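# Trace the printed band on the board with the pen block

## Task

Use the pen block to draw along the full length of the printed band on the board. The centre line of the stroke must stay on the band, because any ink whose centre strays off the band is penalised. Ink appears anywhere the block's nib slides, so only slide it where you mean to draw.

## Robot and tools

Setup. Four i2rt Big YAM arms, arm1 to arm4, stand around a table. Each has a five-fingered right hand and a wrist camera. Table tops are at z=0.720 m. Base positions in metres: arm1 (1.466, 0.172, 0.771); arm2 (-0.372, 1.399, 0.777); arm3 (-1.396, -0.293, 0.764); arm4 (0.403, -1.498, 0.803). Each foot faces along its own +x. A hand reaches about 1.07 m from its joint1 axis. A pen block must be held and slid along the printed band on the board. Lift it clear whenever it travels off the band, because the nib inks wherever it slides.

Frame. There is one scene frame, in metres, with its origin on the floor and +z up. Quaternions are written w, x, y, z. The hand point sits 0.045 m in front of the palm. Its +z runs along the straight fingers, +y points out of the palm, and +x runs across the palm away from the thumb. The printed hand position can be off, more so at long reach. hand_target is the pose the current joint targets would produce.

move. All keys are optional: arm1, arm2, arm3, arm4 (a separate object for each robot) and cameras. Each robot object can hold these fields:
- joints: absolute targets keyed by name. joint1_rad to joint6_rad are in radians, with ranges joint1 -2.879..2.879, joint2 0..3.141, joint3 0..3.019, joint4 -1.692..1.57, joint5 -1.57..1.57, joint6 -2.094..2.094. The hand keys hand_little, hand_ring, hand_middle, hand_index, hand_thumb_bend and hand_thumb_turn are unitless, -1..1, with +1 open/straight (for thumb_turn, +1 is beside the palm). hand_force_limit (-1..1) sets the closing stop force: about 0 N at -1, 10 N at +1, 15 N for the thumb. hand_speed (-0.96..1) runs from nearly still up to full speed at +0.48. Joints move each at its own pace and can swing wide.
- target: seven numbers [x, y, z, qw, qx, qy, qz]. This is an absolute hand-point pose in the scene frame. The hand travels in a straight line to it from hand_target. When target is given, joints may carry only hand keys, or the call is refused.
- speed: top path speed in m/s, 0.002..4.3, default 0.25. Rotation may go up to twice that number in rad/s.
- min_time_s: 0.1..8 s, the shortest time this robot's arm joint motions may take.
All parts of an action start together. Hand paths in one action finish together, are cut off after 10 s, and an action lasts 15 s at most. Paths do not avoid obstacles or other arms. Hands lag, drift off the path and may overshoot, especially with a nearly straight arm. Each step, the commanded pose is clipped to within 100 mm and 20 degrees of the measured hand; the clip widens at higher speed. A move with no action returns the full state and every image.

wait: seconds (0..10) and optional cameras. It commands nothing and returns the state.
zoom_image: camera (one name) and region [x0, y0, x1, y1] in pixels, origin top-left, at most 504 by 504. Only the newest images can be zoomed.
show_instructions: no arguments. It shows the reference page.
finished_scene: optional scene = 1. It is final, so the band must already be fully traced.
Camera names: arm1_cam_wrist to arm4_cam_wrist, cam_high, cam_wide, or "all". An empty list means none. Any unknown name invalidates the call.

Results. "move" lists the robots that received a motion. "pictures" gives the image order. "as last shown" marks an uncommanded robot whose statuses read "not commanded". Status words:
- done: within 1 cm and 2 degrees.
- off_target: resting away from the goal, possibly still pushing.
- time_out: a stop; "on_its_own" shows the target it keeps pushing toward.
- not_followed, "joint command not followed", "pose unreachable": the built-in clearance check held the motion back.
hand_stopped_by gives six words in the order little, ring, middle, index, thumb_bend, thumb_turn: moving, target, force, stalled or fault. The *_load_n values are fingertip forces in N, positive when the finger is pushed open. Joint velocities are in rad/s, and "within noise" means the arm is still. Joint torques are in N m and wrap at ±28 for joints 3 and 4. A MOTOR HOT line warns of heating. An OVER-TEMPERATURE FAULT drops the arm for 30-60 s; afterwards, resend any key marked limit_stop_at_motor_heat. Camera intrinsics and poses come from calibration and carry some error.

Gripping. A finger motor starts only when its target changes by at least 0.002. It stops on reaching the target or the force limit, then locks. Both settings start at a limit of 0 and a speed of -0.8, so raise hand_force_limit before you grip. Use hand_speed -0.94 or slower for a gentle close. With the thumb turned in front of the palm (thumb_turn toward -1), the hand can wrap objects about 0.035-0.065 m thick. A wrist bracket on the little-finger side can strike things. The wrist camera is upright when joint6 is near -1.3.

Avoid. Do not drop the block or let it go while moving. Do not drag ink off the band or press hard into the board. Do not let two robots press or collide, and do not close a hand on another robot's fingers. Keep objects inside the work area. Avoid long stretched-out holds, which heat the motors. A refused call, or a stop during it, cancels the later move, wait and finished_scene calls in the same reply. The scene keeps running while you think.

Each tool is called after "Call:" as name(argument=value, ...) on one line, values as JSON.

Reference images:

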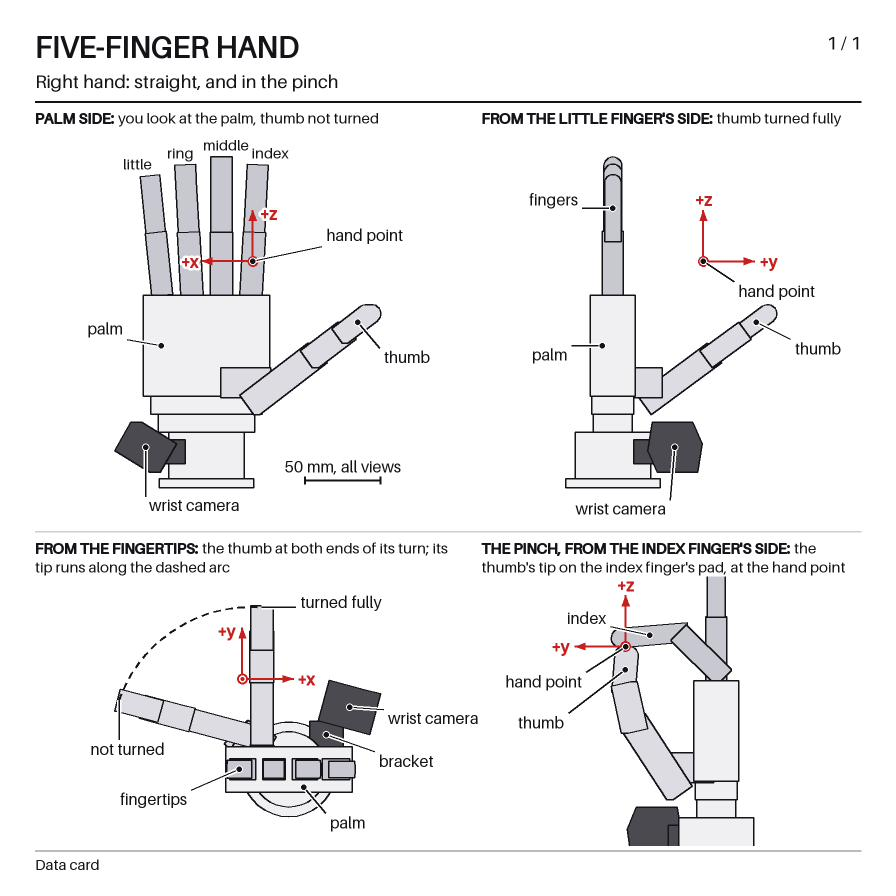

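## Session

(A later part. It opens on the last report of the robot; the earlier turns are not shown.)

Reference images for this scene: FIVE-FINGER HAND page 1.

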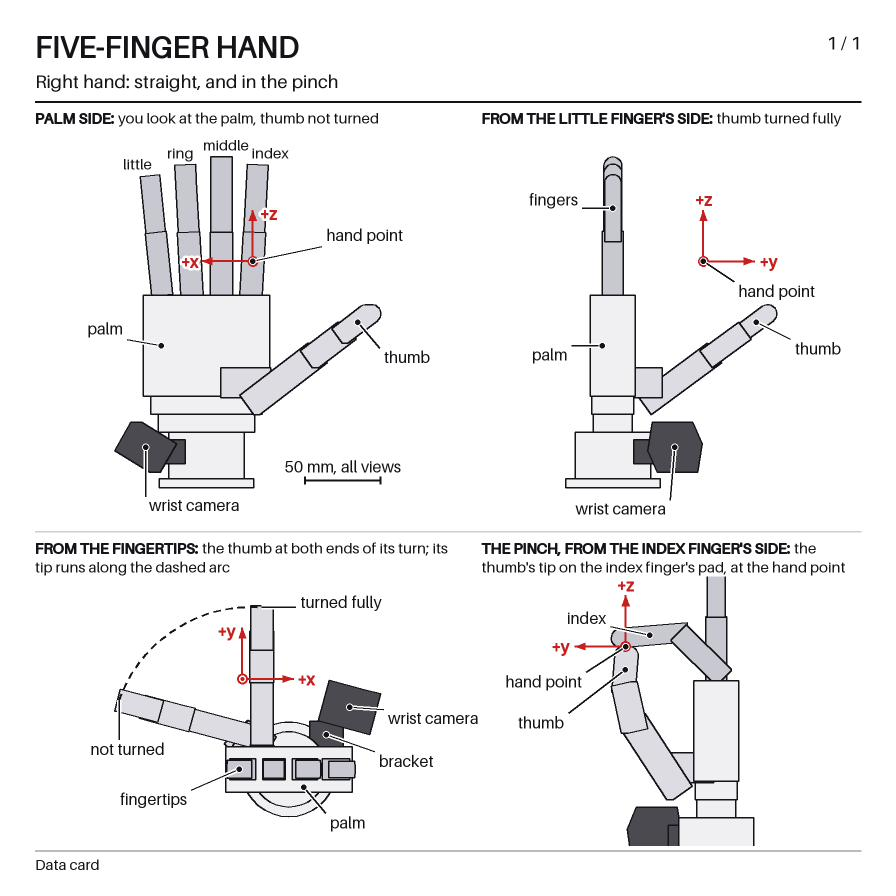

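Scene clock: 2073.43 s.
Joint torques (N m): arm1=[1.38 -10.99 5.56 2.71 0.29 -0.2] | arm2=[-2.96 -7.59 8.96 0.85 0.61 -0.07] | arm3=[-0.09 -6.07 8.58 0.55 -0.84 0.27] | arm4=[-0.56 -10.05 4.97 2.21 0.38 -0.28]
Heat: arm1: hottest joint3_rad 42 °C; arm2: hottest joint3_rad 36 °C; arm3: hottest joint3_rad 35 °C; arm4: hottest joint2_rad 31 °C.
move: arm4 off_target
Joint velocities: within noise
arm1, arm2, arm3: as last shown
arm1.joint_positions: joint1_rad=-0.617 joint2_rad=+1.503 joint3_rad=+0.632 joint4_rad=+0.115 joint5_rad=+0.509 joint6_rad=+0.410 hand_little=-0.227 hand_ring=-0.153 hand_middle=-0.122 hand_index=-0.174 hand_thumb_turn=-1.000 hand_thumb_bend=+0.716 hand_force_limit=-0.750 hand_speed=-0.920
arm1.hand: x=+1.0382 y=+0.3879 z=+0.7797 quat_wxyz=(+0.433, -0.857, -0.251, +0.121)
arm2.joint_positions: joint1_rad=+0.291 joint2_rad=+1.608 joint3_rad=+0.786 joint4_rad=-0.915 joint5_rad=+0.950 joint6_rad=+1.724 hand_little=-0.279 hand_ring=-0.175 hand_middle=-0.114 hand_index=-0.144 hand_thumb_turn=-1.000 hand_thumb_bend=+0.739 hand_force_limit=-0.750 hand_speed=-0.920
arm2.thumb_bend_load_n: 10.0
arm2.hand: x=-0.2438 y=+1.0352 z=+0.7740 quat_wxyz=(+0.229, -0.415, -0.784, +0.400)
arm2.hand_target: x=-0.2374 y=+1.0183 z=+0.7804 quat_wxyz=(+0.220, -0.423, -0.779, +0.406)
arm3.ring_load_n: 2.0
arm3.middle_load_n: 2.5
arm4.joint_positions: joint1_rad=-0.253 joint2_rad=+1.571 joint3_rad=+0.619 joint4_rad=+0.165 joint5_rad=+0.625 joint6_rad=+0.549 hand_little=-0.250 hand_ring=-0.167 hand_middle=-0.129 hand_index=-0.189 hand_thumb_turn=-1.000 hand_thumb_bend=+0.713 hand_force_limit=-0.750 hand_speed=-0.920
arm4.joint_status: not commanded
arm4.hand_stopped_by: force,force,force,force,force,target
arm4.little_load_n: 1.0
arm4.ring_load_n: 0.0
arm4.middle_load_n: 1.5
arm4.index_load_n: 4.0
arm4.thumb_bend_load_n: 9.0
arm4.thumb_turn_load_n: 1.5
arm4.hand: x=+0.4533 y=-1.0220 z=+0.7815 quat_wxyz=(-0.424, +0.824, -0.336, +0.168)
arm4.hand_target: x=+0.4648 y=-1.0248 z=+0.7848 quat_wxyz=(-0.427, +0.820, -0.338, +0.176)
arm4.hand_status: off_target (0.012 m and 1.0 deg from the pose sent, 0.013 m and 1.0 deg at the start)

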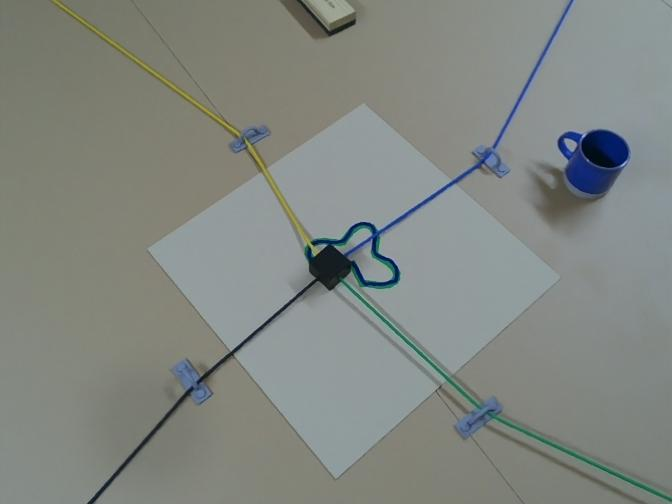

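Call:
move(arm4={"target": [0.4655, -1.0256, 0.785, 0.42692, -0.82008, 0.33801, -0.17596], "speed": 0.1}, cameras=["cam_high"])

Call:
zoom_image(camera="cam_high", region=[296, 230, 356, 290])

Scene clock: 2080.13 s.
Joint torques (N m): arm1=[1.44 -10.99 5.56 2.71 0.29 -0.2] | arm2=[-3.02 -7.77 8.95 0.85 0.62 -0.06] | arm3=[0.26 -5.77 8.5 0.47 -0.87 0.27] | arm4=[-0.56 -9.93 4.79 2.3 0.38 -0.28]
Heat: arm1: hottest joint3_rad 42 °C; arm2: hottest joint3_rad 36 °C; arm3: hottest joint3_rad 35 °C; arm4: hottest joint2_rad 32 °C.
move: arm4 off_target
Joint velocities: within noise
arm1, arm2, arm3: as last shown
arm1.little_load_n: 0.5
arm1.thumb_bend_load_n: 8.0
arm3.ring_load_n: 1.5
arm3.middle_load_n: 3.0
arm4.joint_positions: joint1_rad=-0.254 joint2_rad=+1.569 joint3_rad=+0.619 joint4_rad=+0.165 joint5_rad=+0.624 joint6_rad=+0.549 hand_little=-0.250 hand_ring=-0.167 hand_middle=-0.129 hand_index=-0.189 hand_thumb_turn=-1.000 hand_thumb_bend=+0.713 hand_force_limit=-0.750 hand_speed=-0.920
arm4.joint_status: not commanded
arm4.hand_stopped_by: force,force,force,force,force,target
arm4.little_load_n: 0.5
arm4.ring_load_n: 0.5
arm4.middle_load_n: 1.5
arm4.index_load_n: 4.0
arm4.thumb_bend_load_n: 9.5
arm4.thumb_turn_load_n: 1.5
arm4.hand: x=+0.4537 y=-1.0217 z=+0.7823 quat_wxyz=(-0.425, +0.823, -0.337, +0.168)
arm4.hand_target: x=+0.4653 y=-1.0256 z=+0.7849 quat_wxyz=(-0.427, +0.820, -0.338, +0.176)
arm4.hand_status: off_target (0.013 m and 1.0 deg from the pose sent, 0.013 m and 1.0 deg at the start)

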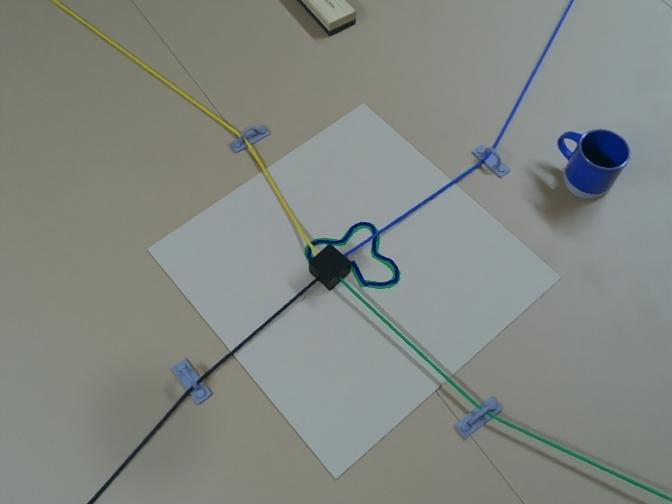

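Scaled by 8.400 from the camera's image (finer frame: 960x720).

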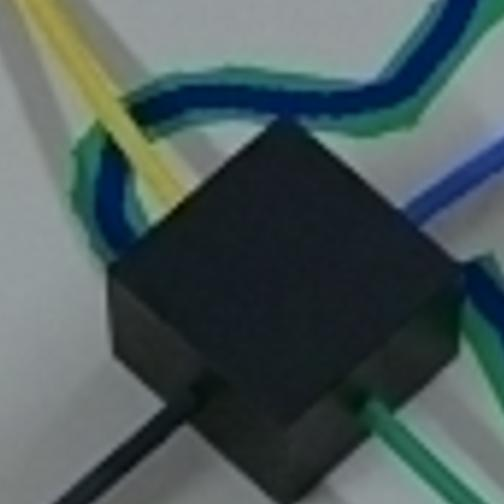

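Call:
move(arm1={"target": [1.0344, 0.3930, 0.790, 0.44313, -0.85123, -0.24408, 0.12706], "speed": 0.1}, arm4={"target": [0.4615, -1.0190, 0.785, 0.42692, -0.82008, 0.33801, -0.17596], "speed": 0.1}, cameras=["cam_high"])

Call:
zoom_image(camera="cam_high", region=[296, 230, 356, 290])

Scene clock: 2088.30 s.
Joint torques (N m): arm1=[2.08 -10.34 6.2 2.47 0.47 -0.12] | arm2=[-3.08 -7.41 8.96 0.83 0.62 -0.07] | arm3=[0.15 -6.01 8.5 0.46 -0.86 0.28] | arm4=[0.38 -9.05 6.22 1.87 0.5 -0.2]
Heat: arm1: hottest joint3_rad 42 °C; arm2: hottest joint3_rad 36 °C; arm3: hottest joint3_rad 35 °C; arm4: hottest joint2_rad 31 °C.
move: arm1 off_target; arm4 done
Joint velocities: within noise
arm1.joint_positions: joint1_rad=-0.617 joint2_rad=+1.503 joint3_rad=+0.632 joint4_rad=+0.115 joint5_rad=+0.512 joint6_rad=+0.410 hand_little=-0.227 hand_ring=-0.153 hand_middle=-0.122 hand_index=-0.174 hand_thumb_turn=-1.000 hand_thumb_bend=+0.716 hand_force_limit=-0.750 hand_speed=-0.920
arm1.joint_status: not commanded
arm1.hand_stopped_by: force,force,force,force,force,target
arm1.little_load_n: 0.5
arm1.ring_load_n: 0.5
arm1.middle_load_n: 2.5
arm1.index_load_n: 4.0
arm1.thumb_bend_load_n: 8.5
arm1.thumb_turn_load_n: 2.5
arm1.hand: x=+1.0385 y=+0.3884 z=+0.7798 quat_wxyz=(+0.434, -0.857, -0.250, +0.121)
arm1.hand_target: x=+1.0344 y=+0.3930 z=+0.7900 quat_wxyz=(+0.444, -0.853, -0.244, +0.127)
arm1.hand_status: off_target (0.012 m and 1.6 deg from the pose sent, 0.012 m and 1.7 deg at the start)
arm2, arm3: as last shown
arm2.ring_load_n: 0.0
arm2.middle_load_n: 2.0
arm4.joint_positions: joint1_rad=-0.254 joint2_rad=+1.569 joint3_rad=+0.619 joint4_rad=+0.165 joint5_rad=+0.627 joint6_rad=+0.549 hand_little=-0.250 hand_ring=-0.167 hand_middle=-0.129 hand_index=-0.189 hand_thumb_turn=-1.000 hand_thumb_bend=+0.713 hand_force_limit=-0.750 hand_speed=-0.920
arm4.joint_status: not commanded
arm4.hand_stopped_by: force,force,force,force,force,target
arm4.little_load_n: 1.0
arm4.ring_load_n: 0.5
arm4.middle_load_n: 1.5
arm4.index_load_n: 4.0
arm4.thumb_bend_load_n: 9.5
arm4.thumb_turn_load_n: 1.5
arm4.hand: x=+0.4544 y=-1.0219 z=+0.7825 quat_wxyz=(-0.425, +0.823, -0.337, +0.169)
arm4.hand_target: x=+0.4614 y=-1.0191 z=+0.7851 quat_wxyz=(-0.427, +0.820, -0.338, +0.176)
arm4.hand_status: done (0.008 m and 0.8 deg from the pose sent, 0.009 m and 1.0 deg at the start)

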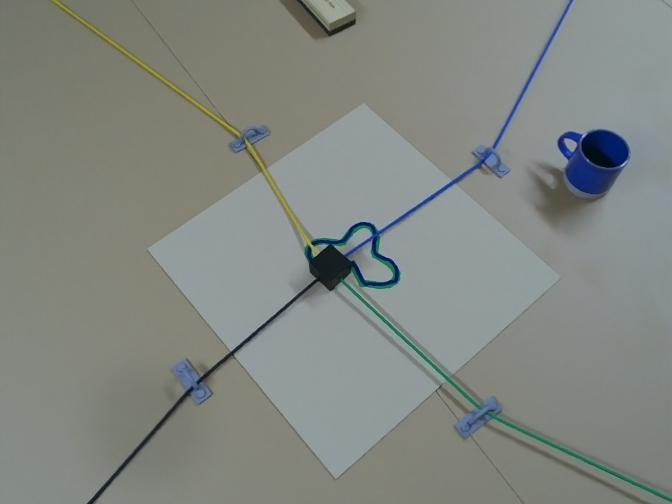

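Scaled by 8.400 from the camera's image (finer frame: 960x720).

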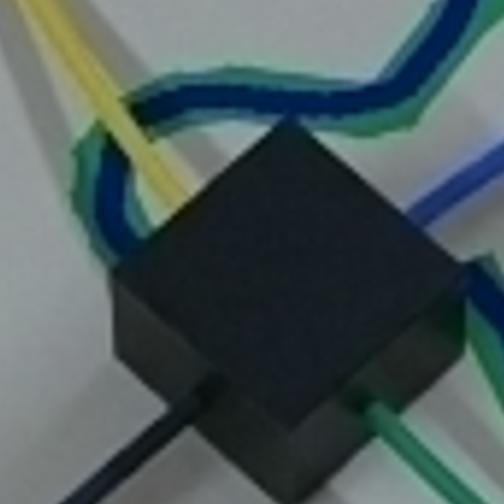

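Call:
finished_scene()

The scene is finished: the task was done.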